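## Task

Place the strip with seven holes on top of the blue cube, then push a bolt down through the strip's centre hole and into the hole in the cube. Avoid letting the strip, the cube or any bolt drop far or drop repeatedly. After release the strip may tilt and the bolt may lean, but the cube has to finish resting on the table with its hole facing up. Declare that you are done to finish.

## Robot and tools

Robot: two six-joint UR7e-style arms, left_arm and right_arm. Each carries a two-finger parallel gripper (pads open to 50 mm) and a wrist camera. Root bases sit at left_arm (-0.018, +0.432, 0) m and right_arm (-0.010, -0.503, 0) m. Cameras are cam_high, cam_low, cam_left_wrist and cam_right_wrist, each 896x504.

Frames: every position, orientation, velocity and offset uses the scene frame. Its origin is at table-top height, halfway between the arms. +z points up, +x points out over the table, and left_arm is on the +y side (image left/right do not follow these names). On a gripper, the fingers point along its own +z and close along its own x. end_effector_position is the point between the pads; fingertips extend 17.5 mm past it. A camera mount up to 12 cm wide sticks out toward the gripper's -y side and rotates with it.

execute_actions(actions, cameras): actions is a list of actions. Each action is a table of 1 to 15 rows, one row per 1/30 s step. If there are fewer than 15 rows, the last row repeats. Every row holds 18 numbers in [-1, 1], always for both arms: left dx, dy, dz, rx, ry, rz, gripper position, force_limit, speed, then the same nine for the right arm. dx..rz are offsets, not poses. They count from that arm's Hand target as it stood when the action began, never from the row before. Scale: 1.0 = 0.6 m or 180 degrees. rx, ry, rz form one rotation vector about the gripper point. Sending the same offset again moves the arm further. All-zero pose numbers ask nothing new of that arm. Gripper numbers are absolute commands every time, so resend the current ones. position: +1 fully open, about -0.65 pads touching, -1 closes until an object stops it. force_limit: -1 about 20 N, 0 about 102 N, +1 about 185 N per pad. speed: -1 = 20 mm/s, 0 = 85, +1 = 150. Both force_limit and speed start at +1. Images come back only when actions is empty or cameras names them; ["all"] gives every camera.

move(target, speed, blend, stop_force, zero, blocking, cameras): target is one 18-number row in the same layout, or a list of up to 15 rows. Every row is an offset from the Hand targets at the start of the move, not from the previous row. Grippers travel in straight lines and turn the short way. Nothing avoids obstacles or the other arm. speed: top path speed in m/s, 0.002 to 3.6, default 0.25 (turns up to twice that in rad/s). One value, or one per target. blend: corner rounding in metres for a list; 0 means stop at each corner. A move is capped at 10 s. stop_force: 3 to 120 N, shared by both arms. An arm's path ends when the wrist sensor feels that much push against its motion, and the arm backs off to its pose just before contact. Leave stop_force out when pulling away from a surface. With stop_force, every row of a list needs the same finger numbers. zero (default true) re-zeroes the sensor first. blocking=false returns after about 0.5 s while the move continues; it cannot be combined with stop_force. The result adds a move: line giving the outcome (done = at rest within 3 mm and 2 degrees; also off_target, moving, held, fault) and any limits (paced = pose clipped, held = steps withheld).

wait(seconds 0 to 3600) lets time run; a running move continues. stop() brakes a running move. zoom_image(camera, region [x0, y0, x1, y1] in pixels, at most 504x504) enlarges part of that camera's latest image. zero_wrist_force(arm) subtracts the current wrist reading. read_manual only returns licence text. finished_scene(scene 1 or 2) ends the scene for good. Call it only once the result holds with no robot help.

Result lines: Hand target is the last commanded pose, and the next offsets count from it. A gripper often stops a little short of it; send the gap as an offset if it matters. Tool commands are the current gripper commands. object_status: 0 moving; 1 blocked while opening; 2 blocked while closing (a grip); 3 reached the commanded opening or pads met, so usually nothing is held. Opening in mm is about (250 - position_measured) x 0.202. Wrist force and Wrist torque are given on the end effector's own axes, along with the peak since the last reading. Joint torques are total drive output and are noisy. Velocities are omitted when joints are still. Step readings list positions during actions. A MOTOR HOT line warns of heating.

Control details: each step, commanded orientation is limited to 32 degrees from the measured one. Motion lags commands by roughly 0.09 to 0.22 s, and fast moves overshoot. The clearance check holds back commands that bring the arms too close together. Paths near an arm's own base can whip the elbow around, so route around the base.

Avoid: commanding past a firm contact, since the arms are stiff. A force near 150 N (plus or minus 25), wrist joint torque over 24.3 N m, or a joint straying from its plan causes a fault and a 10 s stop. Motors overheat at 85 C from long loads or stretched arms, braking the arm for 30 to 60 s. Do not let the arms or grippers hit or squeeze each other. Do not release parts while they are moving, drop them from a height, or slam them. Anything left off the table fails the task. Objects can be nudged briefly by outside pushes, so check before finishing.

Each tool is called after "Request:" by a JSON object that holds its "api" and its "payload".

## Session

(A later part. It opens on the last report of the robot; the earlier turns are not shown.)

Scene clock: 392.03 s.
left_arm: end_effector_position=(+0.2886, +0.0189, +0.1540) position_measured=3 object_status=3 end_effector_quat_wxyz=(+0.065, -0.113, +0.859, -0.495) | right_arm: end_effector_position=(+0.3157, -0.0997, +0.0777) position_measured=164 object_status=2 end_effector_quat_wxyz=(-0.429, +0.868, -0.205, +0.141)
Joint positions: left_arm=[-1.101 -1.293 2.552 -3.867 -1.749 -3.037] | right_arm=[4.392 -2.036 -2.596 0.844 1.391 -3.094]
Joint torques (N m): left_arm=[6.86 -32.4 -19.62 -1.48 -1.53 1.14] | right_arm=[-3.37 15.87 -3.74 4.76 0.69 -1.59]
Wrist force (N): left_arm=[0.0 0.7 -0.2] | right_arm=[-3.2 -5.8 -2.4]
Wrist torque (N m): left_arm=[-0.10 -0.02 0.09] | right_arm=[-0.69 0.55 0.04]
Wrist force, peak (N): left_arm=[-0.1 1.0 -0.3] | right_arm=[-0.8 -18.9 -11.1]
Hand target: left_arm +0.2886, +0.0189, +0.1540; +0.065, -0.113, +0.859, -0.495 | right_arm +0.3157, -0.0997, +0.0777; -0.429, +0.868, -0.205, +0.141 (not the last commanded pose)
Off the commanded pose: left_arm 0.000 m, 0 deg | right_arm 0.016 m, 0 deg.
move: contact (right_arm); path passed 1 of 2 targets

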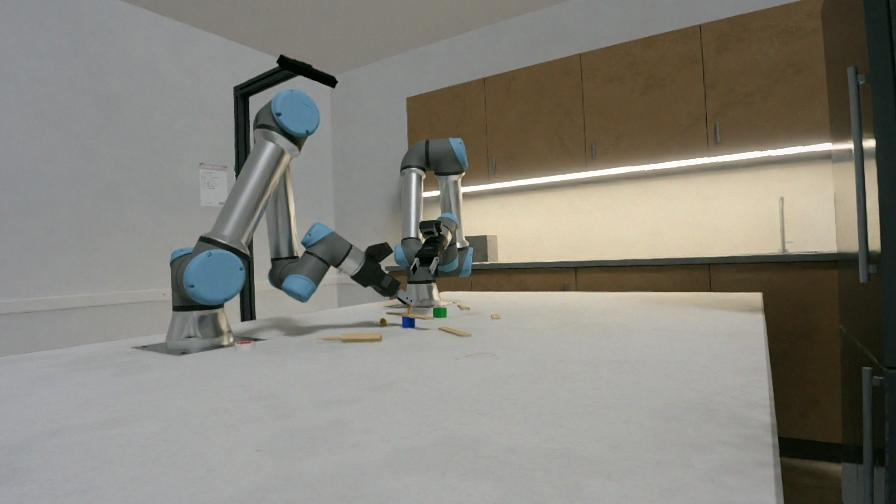

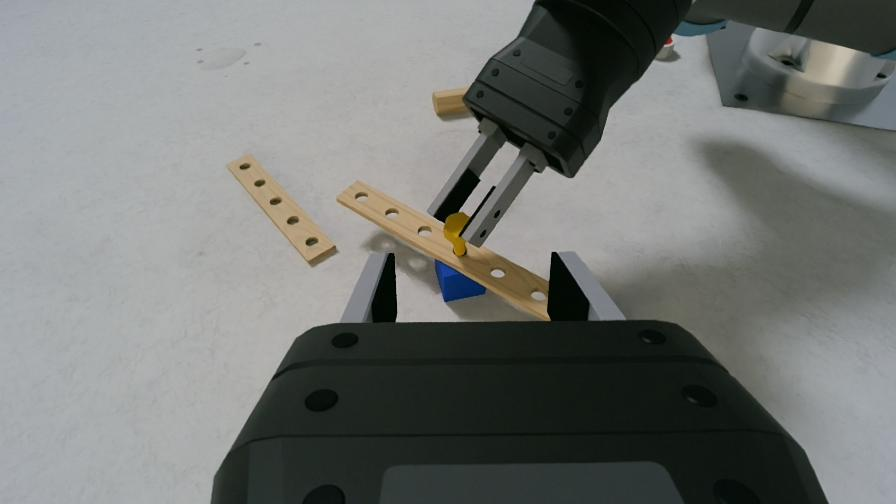

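Request:
{"api": "move", "payload": {"target": [[0, 0, 0, 0, 0, 0, 1, -0.7, -0.5, 0, 0, 0.01, 0, 0, 0, -1, -0.6, -0.5], [0, 0, 0, 0, 0, 0, 1, -0.7, -0.5, 0.017, -0.0069, 0.01, 0, 0, 0, -1, -0.6, -0.5]], "speed": [0.1, 0.1], "blend": [0.002, 0]}}

Request:
{"api": "move", "payload": {"target": [0, 0, 0, 0, 0, 0, 1, -0.7, -0.5, 0, 0, -0.02, 0, 0, 0, -1, -0.6, -0.5], "speed": 0.02, "stop_force": 4, "cameras": ["cam_low", "cam_left_wrist"]}}

Request:
{"api": "zoom_image", "payload": {"camera": "cam_left_wrist", "region": [425, 200, 475, 265]}}

Request:
{"api": "zoom_image", "payload": {"camera": "cam_low", "region": [398, 295, 420, 320]}}

Scene clock: 425.13 s.
left_arm: end_effector_position=(+0.2886, +0.0189, +0.1540) position_measured=3 object_status=3 end_effector_quat_wxyz=(+0.065, -0.113, +0.859, -0.495) | right_arm: end_effector_position=(+0.3259, -0.1038, +0.0836) position_measured=164 object_status=2 end_effector_quat_wxyz=(-0.429, +0.868, -0.205, +0.141)
Joint positions: left_arm=[-1.101 -1.293 2.552 -3.867 -1.749 -3.037] | right_arm=[4.353 -2.012 -2.584 0.812 1.422 -3.117]
Joint torques (N m): left_arm=[7.03 -32.36 -17.91 -1.69 -1.5 0.99] | right_arm=[-9.07 39.35 0.72 4.78 0.7 0.49]
Wrist force (N): left_arm=[0.1 0.9 -0.2] | right_arm=[-3.2 -3.8 -0.7]
Wrist torque (N m): left_arm=[-0.09 -0.02 0.09] | right_arm=[-0.67 0.63 -0.06]
Wrist force, peak (N): left_arm=[-0.1 1.0 -0.3] | right_arm=[-3.1 -6.7 -3.0]
Hand target: left_arm +0.2886, +0.0189, +0.1540; +0.065, -0.113, +0.859, -0.495 | right_arm +0.3259, -0.1039, +0.0837; -0.429, +0.868, -0.205, +0.141
Off the commanded pose: left_arm 0.000 m, 0 deg | right_arm 0.000 m, 0 deg.
move: done

Scene clock: 426.27 s.
left_arm: end_effector_position=(+0.2886, +0.0189, +0.1540) position_measured=3 object_status=3 end_effector_quat_wxyz=(+0.065, -0.113, +0.859, -0.495) | right_arm: end_effector_position=(+0.3259, -0.1039, +0.0778) position_measured=164 object_status=2 end_effector_quat_wxyz=(-0.429, +0.868, -0.205, +0.141)
Joint positions: left_arm=[-1.101 -1.293 2.552 -3.867 -1.749 -3.037] | right_arm=[4.353 -2.038 -2.583 0.838 1.422 -3.117]
Joint torques (N m): left_arm=[7.53 -31.46 -17.89 -1.82 -1.21 1.03] | right_arm=[-1.07 16.45 -3.6 4.91 1.25 -1.7]
Wrist force (N): left_arm=[0.1 0.6 -0.4] | right_arm=[-3.1 -5.1 -2.0]
Wrist torque (N m): left_arm=[-0.12 -0.03 0.09] | right_arm=[-0.66 0.54 -0.04]
Wrist force, peak (N): left_arm=[0.0 1.1 0.0] | right_arm=[-1.5 -18.9 -10.8]
Hand target: left_arm +0.2886, +0.0189, +0.1540; +0.065, -0.113, +0.859, -0.495 | right_arm +0.3259, -0.1039, +0.0777; -0.429, +0.868, -0.205, +0.141 (not the last commanded pose)
Off the commanded pose: left_arm 0.000 m, 0 deg | right_arm 0.006 m, 0 deg.
move: contact (right_arm)

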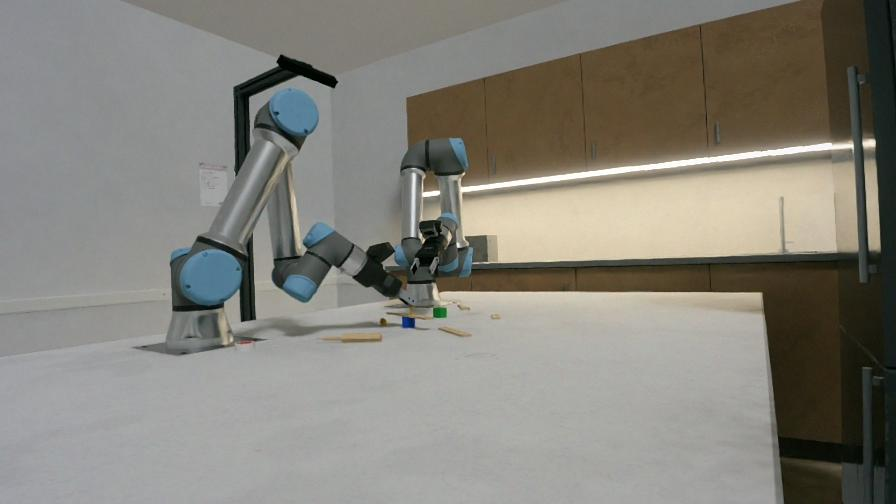

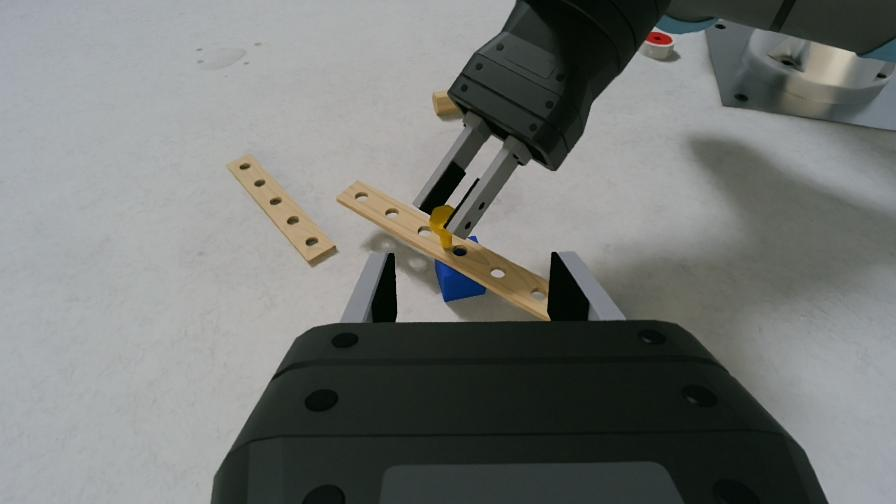

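Scaled by 7.754 from the camera's image (finer frame: 1280x720).

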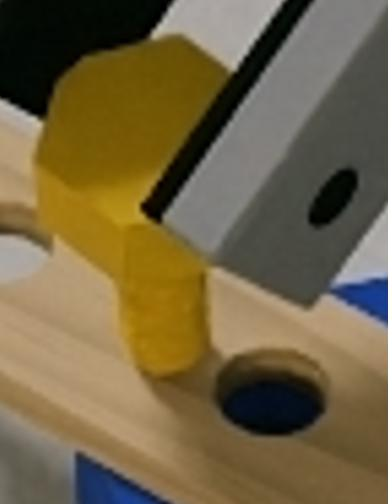

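Scaled by 20.160 from the camera's image (finer frame: 1280x720).

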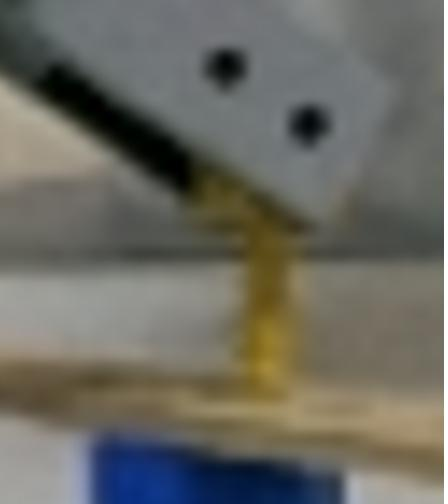

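Request:
{"api": "move", "payload": {"target": [[0, 0, 0, 0, 0, 0, 1, -0.7, -0.5, 0, 0, 0.0083, 0, 0, 0, -1, -0.6, -0.5], [0, 0, 0, 0, 0, 0, 1, -0.7, -0.5, -0.0163, 0.0043, 0.0083, 0, 0, 0, -1, -0.6, -0.5]], "speed": [0.1, 0.1]}}

Request:
{"api": "move", "payload": {"target": [0, 0, 0, 0, 0, 0, 1, -0.7, -0.5, 0, 0, -0.038, 0, 0, 0, -1, -0.6, -0.5], "speed": 0.02, "stop_force": 4, "cameras": ["cam_low", "cam_left_wrist"]}}

Request:
{"api": "zoom_image", "payload": {"camera": "cam_left_wrist", "region": [435, 200, 485, 265]}}

Scene clock: 439.77 s.
left_arm: end_effector_position=(+0.2886, +0.0189, +0.1540) position_measured=3 object_status=3 end_effector_quat_wxyz=(+0.065, -0.113, +0.859, -0.495) | right_arm: end_effector_position=(+0.3161, -0.1013, +0.0828) position_measured=164 object_status=2 end_effector_quat_wxyz=(-0.429, +0.868, -0.205, +0.141)
Joint positions: left_arm=[-1.101 -1.293 2.552 -3.867 -1.749 -3.037] | right_arm=[4.389 -2.012 -2.599 0.824 1.394 -3.095]
Joint torques (N m): left_arm=[7.5 -31.21 -18.53 -1.61 -1.3 1.22] | right_arm=[6.97 16.46 9.22 2.24 -0.49 -1.78]
Wrist force (N): left_arm=[0.1 0.7 -0.3] | right_arm=[-2.9 -3.6 -1.0]
Wrist torque (N m): left_arm=[-0.11 -0.02 0.09] | right_arm=[-0.64 0.58 0.02]
Wrist force, peak (N): left_arm=[-0.1 1.0 -0.2] | right_arm=[-3.4 -5.8 -2.6]
Hand target: left_arm +0.2886, +0.0189, +0.1540; +0.065, -0.113, +0.859, -0.495 | right_arm +0.3161, -0.1013, +0.0827; -0.429, +0.868, -0.205, +0.141
Off the commanded pose: left_arm 0.000 m, 0 deg | right_arm 0.000 m, 0 deg.
move: done

Scene clock: 441.57 s.
left_arm: end_effector_position=(+0.2886, +0.0189, +0.1540) position_measured=3 object_status=3 end_effector_quat_wxyz=(+0.065, -0.113, +0.859, -0.495) | right_arm: end_effector_position=(+0.3161, -0.1013, +0.0701) position_measured=164 object_status=2 end_effector_quat_wxyz=(-0.429, +0.869, -0.205, +0.141)
Joint positions: left_arm=[-1.101 -1.293 2.552 -3.867 -1.749 -3.037] | right_arm=[4.389 -2.07 -2.597 0.879 1.394 -3.095]
Joint torques (N m): left_arm=[7.07 -32.23 -19.33 -1.87 -1.27 1.25] | right_arm=[-1.34 16.81 -3.72 5.34 -0.93 1.54]
Wrist force (N): left_arm=[-0.1 0.9 -0.1] | right_arm=[-2.8 -3.7 -1.1]
Wrist torque (N m): left_arm=[-0.07 0.00 0.09] | right_arm=[-0.64 0.56 0.05]
Wrist force, peak (N): left_arm=[0.0 1.1 -0.2] | right_arm=[-3.9 -7.6 -3.9]
Hand target: left_arm +0.2886, +0.0189, +0.1540; +0.065, -0.113, +0.859, -0.495 | right_arm +0.3161, -0.1013, +0.0701; -0.429, +0.869, -0.205, +0.141 (not the last commanded pose)
Off the commanded pose: left_arm 0.000 m, 0 deg | right_arm 0.010 m, 0 deg.
move: contact (right_arm)

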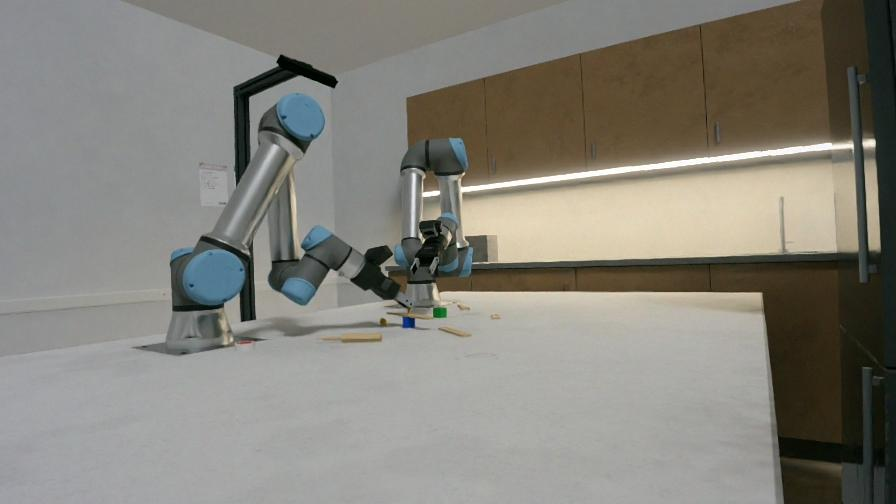

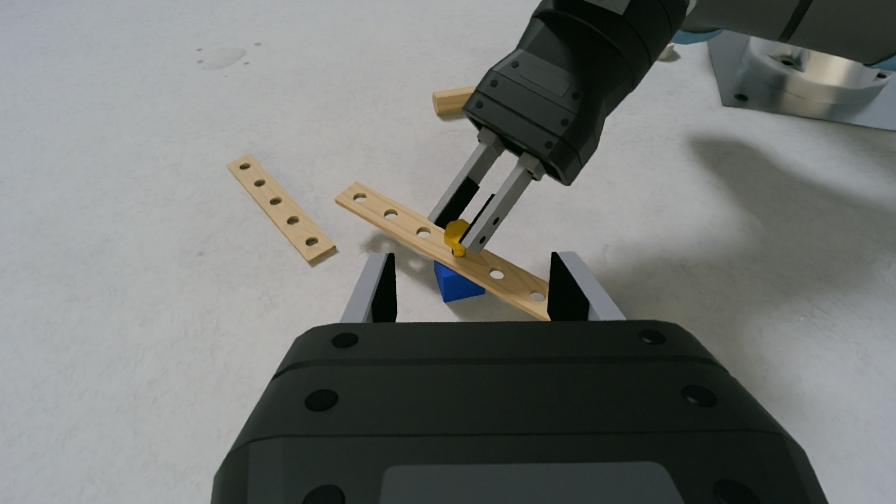

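Scaled by 7.754 from the camera's image (finer frame: 1280x720).

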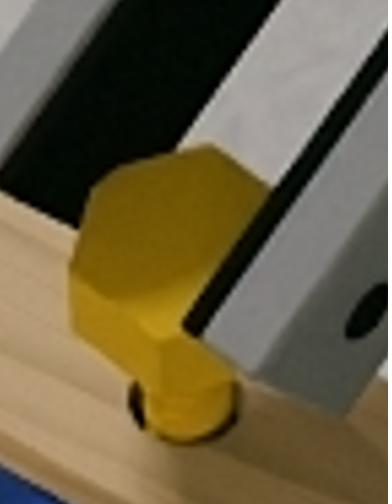

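Request:
{"api": "move", "payload": {"target": [0, 0, 0, 0, 0, 0, 1, -0.7, -0.5, -0.0004, 0.0002, -0.0175, 0, 0, 0, -1, -0.6, -0.5], "speed": 0.015, "stop_force": 9, "cameras": ["cam_low", "cam_left_wrist"]}}

Request:
{"api": "zoom_image", "payload": {"camera": "cam_left_wrist", "region": [420, 205, 500, 305]}}

Request:
{"api": "zoom_image", "payload": {"camera": "cam_low", "region": [395, 295, 425, 333]}}

Scene clock: 452.10 s.
left_arm: end_effector_position=(+0.2886, +0.0189, +0.1540) position_measured=3 object_status=3 end_effector_quat_wxyz=(+0.065, -0.113, +0.859, -0.495) | right_arm: end_effector_position=(+0.3160, -0.1014, +0.0689) position_measured=164 object_status=2 end_effector_quat_wxyz=(-0.429, +0.869, -0.205, +0.141)
Joint positions: left_arm=[-1.101 -1.293 2.552 -3.867 -1.749 -3.037] | right_arm=[4.389 -2.075 -2.597 0.884 1.394 -3.095]
Joint torques (N m): left_arm=[7.21 -30.85 -17.67 -1.85 -0.99 1.06] | right_arm=[-6.6 14.54 -5.47 4.16 1.4 0.13]
Wrist force (N): left_arm=[0.0 0.6 -0.2] | right_arm=[-2.2 -8.9 -4.2]
Wrist torque (N m): left_arm=[-0.11 0.00 0.09] | right_arm=[-0.69 0.56 0.05]
Wrist force, peak (N): left_arm=[-0.1 1.0 -0.3] | right_arm=[-0.5 -21.0 -11.8]
Hand target: left_arm +0.2886, +0.0189, +0.1540; +0.065, -0.113, +0.859, -0.495 | right_arm +0.3161, -0.1014, +0.0689; -0.429, +0.869, -0.205, +0.141 (not the last commanded pose)
Off the commanded pose: left_arm 0.000 m, 0 deg | right_arm 0.009 m, 0 deg.
move: contact (right_arm)

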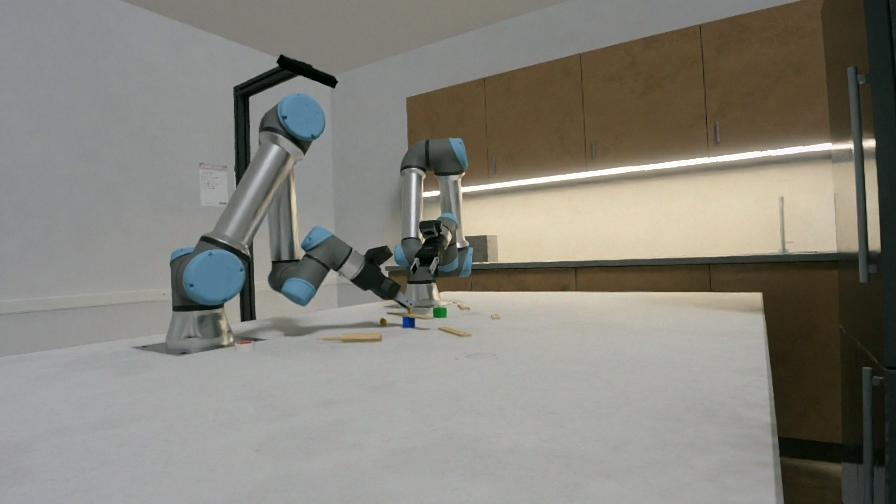

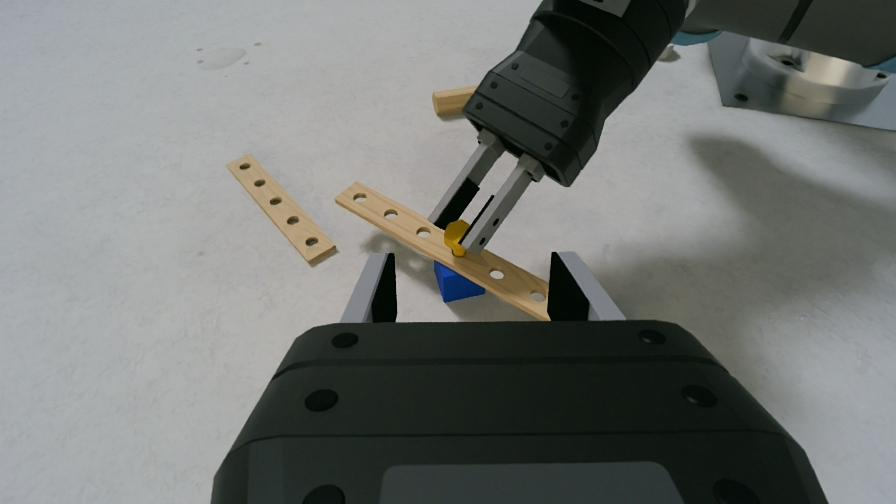

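Scaled by 5.040 from the camera's image (finer frame: 1280x720).

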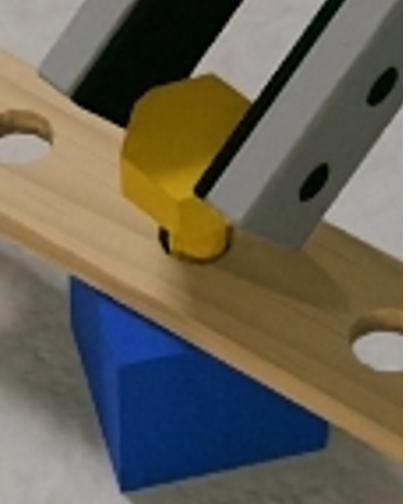

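Scaled by 13.263 from the camera's image (finer frame: 1280x720).

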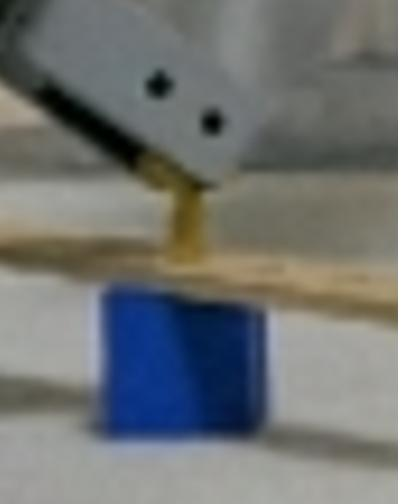

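Request:
{"api": "move", "payload": {"target": [[0, 0, 0, 0, 0, 0, 1, -0.7, -0.5, 0, 0, 0.0033, 0, 0, 0, -1, -0.6, -0.5], [0, 0, 0, 0, 0, 0, 1, -0.7, -0.5, 0, -0.0054, 0.0027, 0.0244, 0, 0, -1, -0.6, -0.5]], "speed": [0.05, 0.05]}}

Request:
{"api": "move", "payload": {"target": [0, 0, 0, 0, 0, 0, 1, -0.7, -0.5, 0, 0, -0.02, 0, 0, 0, -1, -0.6, -0.5], "speed": 0.015, "stop_force": 6, "cameras": ["cam_low", "cam_left_wrist"]}}

Request:
{"api": "zoom_image", "payload": {"camera": "cam_left_wrist", "region": [420, 205, 500, 305]}}

Request:
{"api": "zoom_image", "payload": {"camera": "cam_low", "region": [395, 295, 425, 333]}}

Scene clock: 465.43 s.
left_arm: end_effector_position=(+0.2886, +0.0189, +0.1540) position_measured=3 object_status=3 end_effector_quat_wxyz=(+0.065, -0.113, +0.859, -0.495) | right_arm: end_effector_position=(+0.3161, -0.1047, +0.0704) position_measured=164 object_status=2 end_effector_quat_wxyz=(-0.462, +0.852, -0.210, +0.133)
Joint positions: left_arm=[-1.101 -1.293 2.552 -3.867 -1.749 -3.037] | right_arm=[4.371 -2.15 -2.606 1.039 1.422 -3.084]
Joint torques (N m): left_arm=[7.41 -32.23 -19.15 -1.61 -1.36 1.04] | right_arm=[6.85 39.94 2.82 3.85 -1.58 -2.25]
Wrist force (N): left_arm=[-0.1 0.8 -0.1] | right_arm=[-2.9 -3.7 -0.8]
Wrist torque (N m): left_arm=[-0.08 0.01 0.09] | right_arm=[-0.66 0.59 -0.07]
Wrist force, peak (N): left_arm=[0.0 1.0 -0.3] | right_arm=[-2.2 -9.5 -5.0]
Hand target: left_arm +0.2886, +0.0189, +0.1540; +0.065, -0.113, +0.859, -0.495 | right_arm +0.3161, -0.1047, +0.0705; -0.462, +0.851, -0.210, +0.133
Off the commanded pose: left_arm 0.000 m, 0 deg | right_arm 0.000 m, 0 deg.
move: done

Scene clock: 466.43 s.
left_arm: end_effector_position=(+0.2886, +0.0189, +0.1540) position_measured=3 object_status=3 end_effector_quat_wxyz=(+0.065, -0.113, +0.859, -0.495) | right_arm: end_effector_position=(+0.3161, -0.1047, +0.0683) position_measured=164 object_status=2 end_effector_quat_wxyz=(-0.462, +0.851, -0.210, +0.133)
Joint positions: left_arm=[-1.101 -1.293 2.552 -3.867 -1.749 -3.037] | right_arm=[4.371 -2.161 -2.605 1.049 1.422 -3.084]
Joint torques (N m): left_arm=[6.39 -32.06 -18.26 -1.92 -1.59 0.96] | right_arm=[6.36 16.85 -5.98 4.37 1.93 -1.47]
Wrist force (N): left_arm=[0.1 0.8 -0.2] | right_arm=[-1.2 -7.3 -2.1]
Wrist torque (N m): left_arm=[-0.09 -0.03 0.09] | right_arm=[-0.70 0.60 -0.10]
Wrist force, peak (N): left_arm=[0.0 0.9 -0.4] | right_arm=[0.5 -21.4 -10.1]
Hand target: left_arm +0.2886, +0.0189, +0.1540; +0.065, -0.113, +0.859, -0.495 | right_arm +0.3161, -0.1047, +0.0682; -0.462, +0.851, -0.210, +0.133 (not the last commanded pose)
Off the commanded pose: left_arm 0.000 m, 0 deg | right_arm 0.010 m, 0 deg.
move: contact (right_arm)

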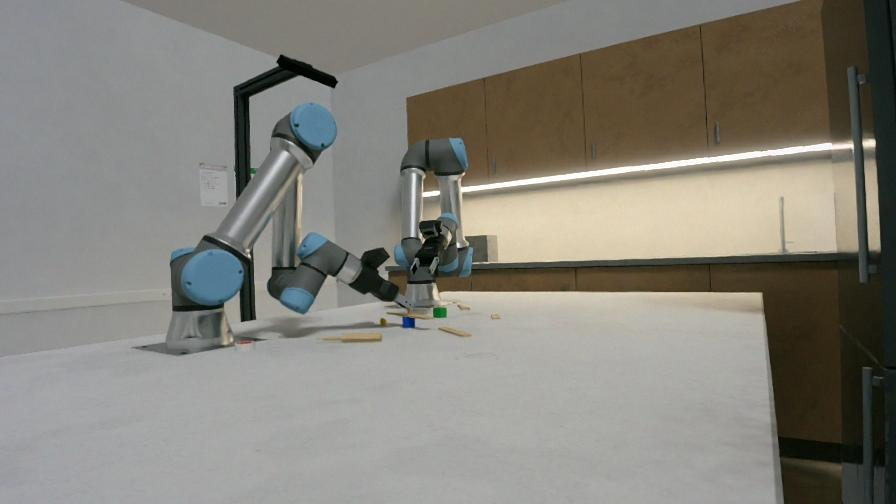

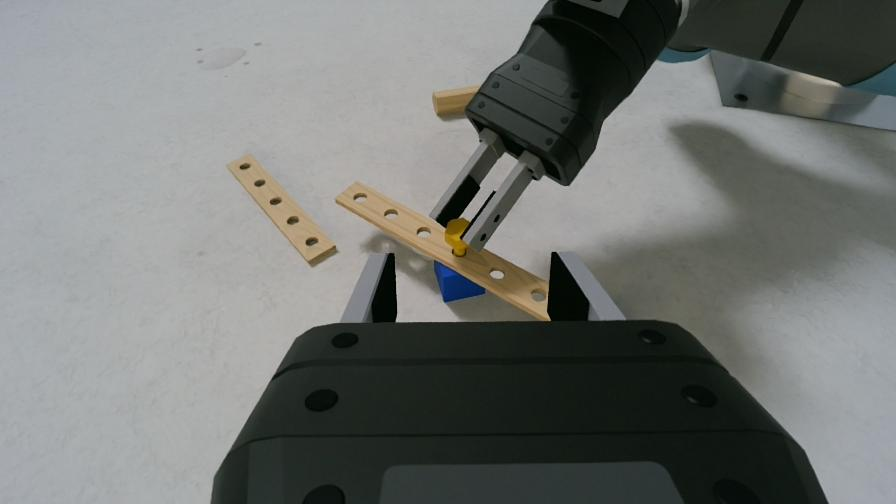

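Scaled by 5.040 from the camera's image (finer frame: 1280x720).

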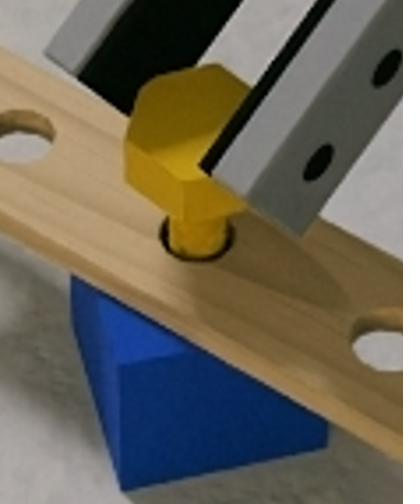

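Scaled by 13.263 from the camera's image (finer frame: 1280x720).

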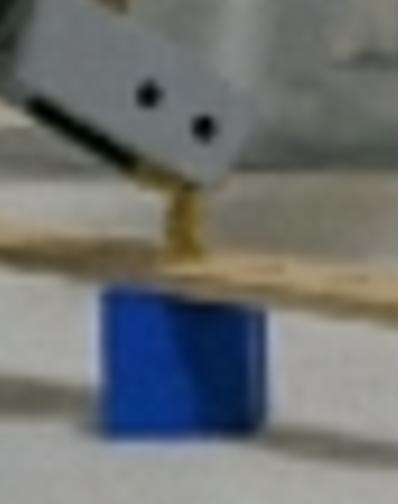

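Request:
{"api": "move", "payload": {"target": [[0, 0, 0, 0, 0, 0, 1, -0.7, -0.5, 0, 0, 0.0033, 0, 0, 0, -1, -0.6, -0.5], [0, 0, 0, 0, 0, 0, 1, -0.7, -0.5, 0.0002, 0.0027, 0.0036, -0.0122, 0, 0, -1, -0.6, -0.5]], "speed": [0.05, 0.05]}}

Request:
{"api": "move", "payload": {"target": [0, 0, 0, 0, 0, 0, 1, -0.7, -0.5, 0, 0, -0.02, 0, 0, 0, -1, -0.6, -0.5], "speed": 0.015, "stop_force": 10, "cameras": ["cam_low", "cam_left_wrist", "cam_right_wrist"]}}

Request:
{"api": "zoom_image", "payload": {"camera": "cam_left_wrist", "region": [435, 215, 485, 265]}}

Scene clock: 480.27 s.
left_arm: end_effector_position=(+0.2886, +0.0189, +0.1540) position_measured=3 object_status=3 end_effector_quat_wxyz=(+0.065, -0.113, +0.859, -0.495) | right_arm: end_effector_position=(+0.3162, -0.1030, +0.0705) position_measured=164 object_status=2 end_effector_quat_wxyz=(-0.446, +0.860, -0.207, +0.137)
Joint positions: left_arm=[-1.101 -1.293 2.552 -3.867 -1.749 -3.037] | right_arm=[4.38 -2.109 -2.602 0.959 1.408 -3.091]
Joint torques (N m): left_arm=[6.84 -30.89 -18.55 -1.61 -1.49 1.09] | right_arm=[-7.85 19.9 1.54 3.71 1.71 1.36]
Wrist force (N): left_arm=[0.0 0.6 -0.2] | right_arm=[-2.4 -3.7 -0.8]
Wrist torque (N m): left_arm=[-0.11 -0.01 0.09] | right_arm=[-0.65 0.50 0.03]
Wrist force, peak (N): left_arm=[0.2 1.0 -0.2] | right_arm=[-1.0 -8.6 -3.1]
Hand target: left_arm +0.2886, +0.0189, +0.1540; +0.065, -0.113, +0.859, -0.495 | right_arm +0.3162, -0.1031, +0.0704; -0.445, +0.860, -0.207, +0.137
Off the commanded pose: left_arm 0.000 m, 0 deg | right_arm 0.000 m, 0 deg.
move: done

Scene clock: 481.27 s.
left_arm: end_effector_position=(+0.2886, +0.0189, +0.1540) position_measured=3 object_status=3 end_effector_quat_wxyz=(+0.065, -0.113, +0.859, -0.495) | right_arm: end_effector_position=(+0.3162, -0.1031, +0.0686) position_measured=164 object_status=2 end_effector_quat_wxyz=(-0.445, +0.860, -0.207, +0.137)
Joint positions: left_arm=[-1.101 -1.293 2.552 -3.867 -1.749 -3.037] | right_arm=[4.38 -2.117 -2.602 0.967 1.408 -3.091]
Joint torques (N m): left_arm=[6.79 -32.37 -18.38 -1.73 -1.5 1.13] | right_arm=[2.16 15.73 -6.48 3.83 1.36 0.61]
Wrist force (N): left_arm=[0.0 0.8 0.0] | right_arm=[-0.5 -10.2 -4.5]
Wrist torque (N m): left_arm=[-0.09 -0.01 0.09] | right_arm=[-0.82 0.50 0.00]
Wrist force, peak (N): left_arm=[0.1 1.0 -0.1] | right_arm=[1.1 -22.7 -12.5]
Hand target: left_arm +0.2886, +0.0189, +0.1540; +0.065, -0.113, +0.859, -0.495 | right_arm +0.3162, -0.1031, +0.0686; -0.445, +0.860, -0.207, +0.137 (not the last commanded pose)
Off the commanded pose: left_arm 0.000 m, 0 deg | right_arm 0.010 m, 0 deg.
move: contact (right_arm)

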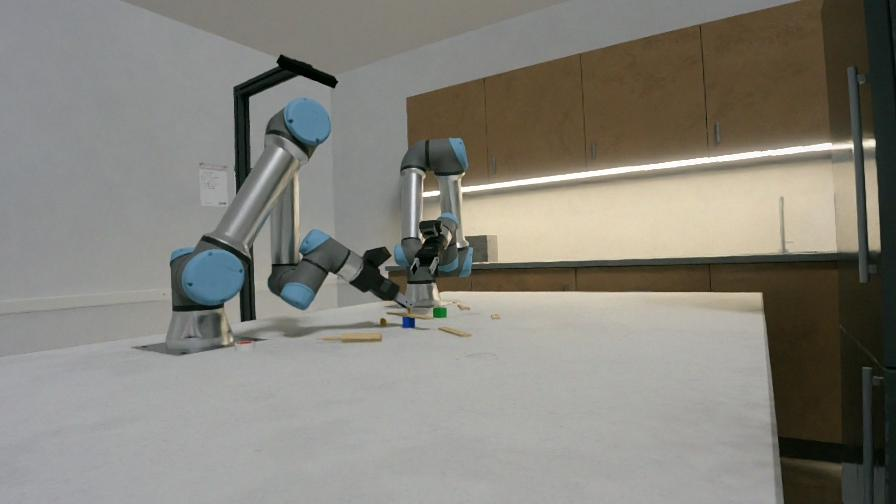

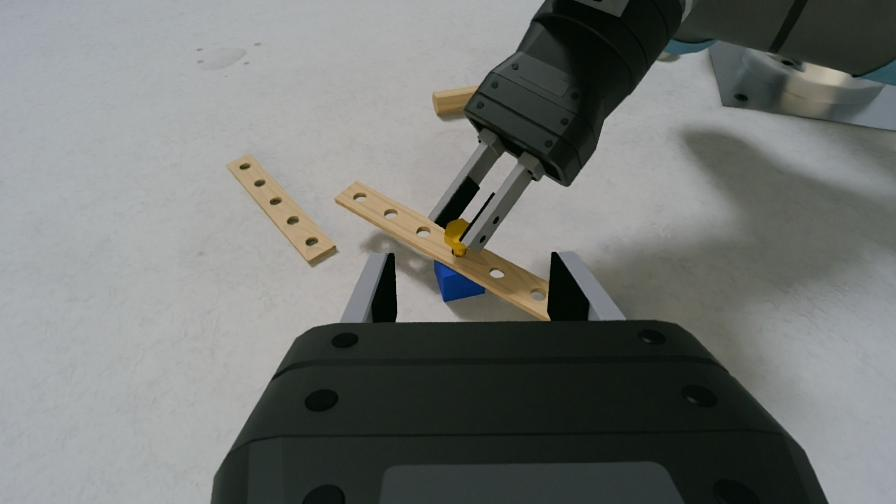

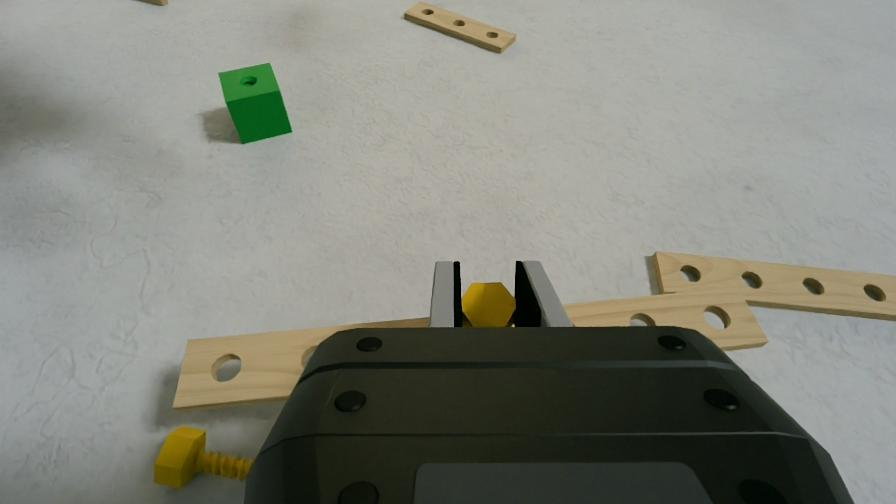

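Scaled by 10.080 from the camera's image (finer frame: 1280x720).

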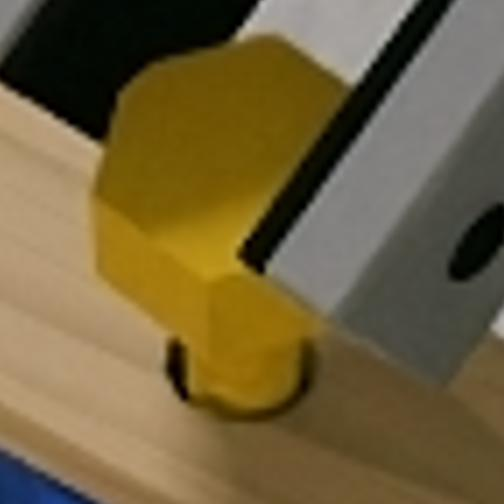

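Request:
{"api": "move", "payload": {"target": [[0, 0, 0, 0, 0, 0, 1, -0.7, -0.5, 0, 0, 0.0006, 0, 0, 0, -1, -0.6, -0.5], [0, 0, 0, 0, 0, 0, 1, -0.7, -0.5, 0, 0, 0.0006, 0, 0, 0, 1, -0.6, -1], [0, 0, 0, 0, 0, 0, 1, -0.7, -0.5, -0.0315, -0.0531, 0.0424, 0, 0, 0, 1, -0.6, -1]], "speed": [0.02, 0.02, 0.1], "cameras": ["all"]}}

Request:
{"api": "zoom_image", "payload": {"camera": "cam_left_wrist", "region": [420, 205, 500, 305]}}

Request:
{"api": "zoom_image", "payload": {"camera": "cam_low", "region": [395, 295, 425, 333]}}

Scene clock: 488.93 s.
left_arm: end_effector_position=(+0.2886, +0.0189, +0.1540) position_measured=3 object_status=3 end_effector_quat_wxyz=(+0.065, -0.113, +0.859, -0.495) | right_arm: end_effector_position=(+0.2973, -0.1349, +0.0940) position_measured=3 object_status=3 end_effector_quat_wxyz=(-0.445, +0.860, -0.207, +0.137)
Joint positions: left_arm=[-1.101 -1.293 2.552 -3.867 -1.749 -3.037] | right_arm=[4.411 -1.987 -2.71 0.943 1.383 -3.072]
Joint torques (N m): left_arm=[6.95 -32.3 -17.21 -1.81 -1.46 0.88] | right_arm=[-6.74 33.8 -3.14 5.23 1.46 -3.09]
Wrist force (N): left_arm=[0.0 0.7 -0.2] | right_arm=[-2.5 -3.8 -0.2]
Wrist torque (N m): left_arm=[-0.11 -0.01 0.09] | right_arm=[-0.69 0.51 -0.04]
Wrist force, peak (N): left_arm=[0.1 1.0 -0.1] | right_arm=[-0.6 -11.0 -5.0]
Hand target: left_arm +0.2886, +0.0189, +0.1540; +0.065, -0.113, +0.859, -0.495 | right_arm +0.2973, -0.1350, +0.0940; -0.445, +0.860, -0.207, +0.137
Off the commanded pose: left_arm 0.000 m, 0 deg | right_arm 0.000 m, 0 deg.
move: done

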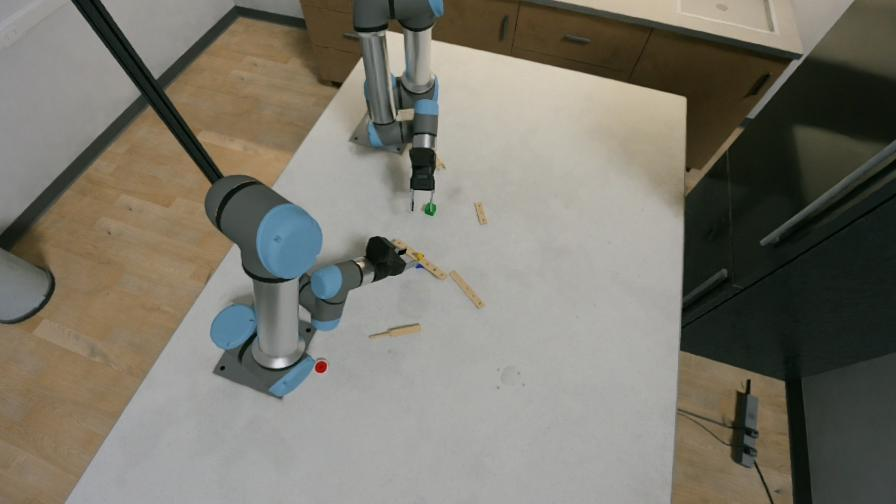

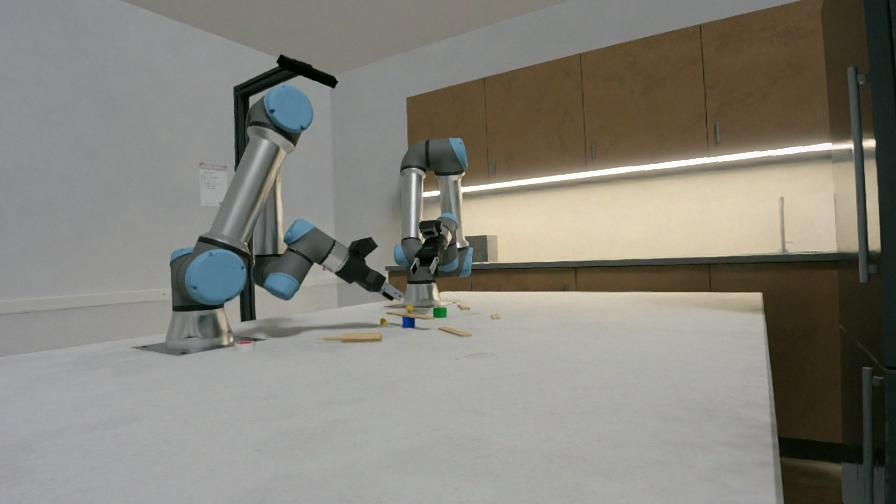

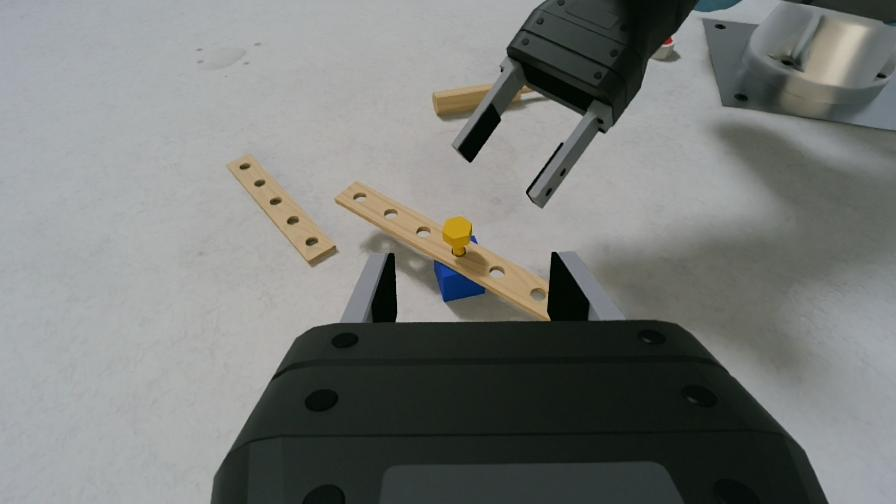

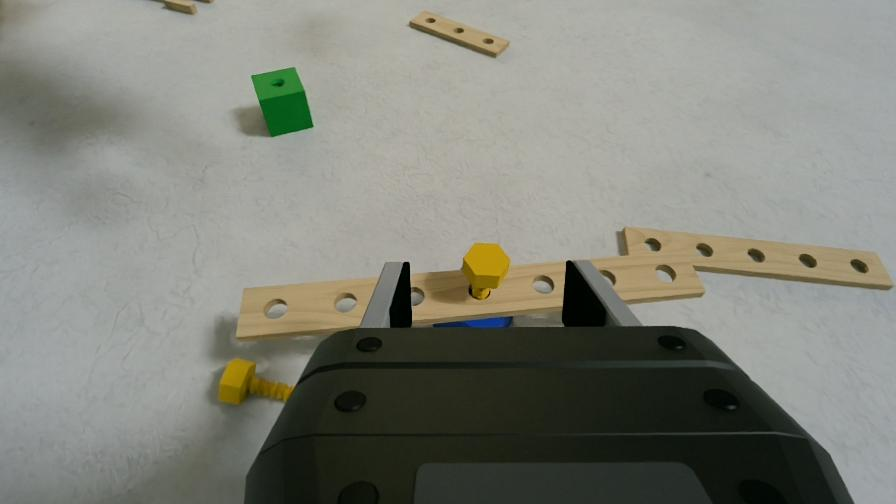

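Scaled by 5.040 from the camera's image (finer frame: 1280x720).

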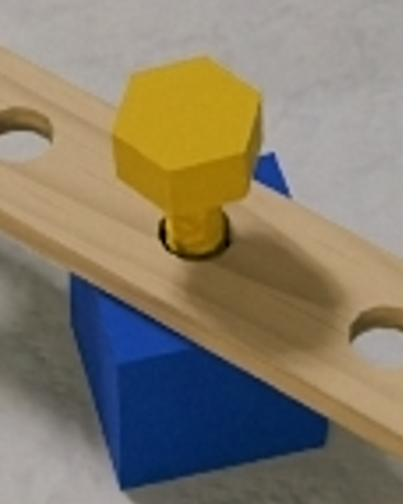

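Scaled by 13.263 from the camera's image (finer frame: 1280x720).

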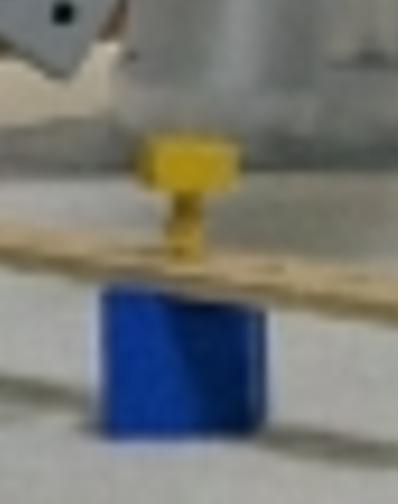

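Request:
{"api": "finished_scene", "payload": {"scene": 1}}

The scene is finished: the task was done.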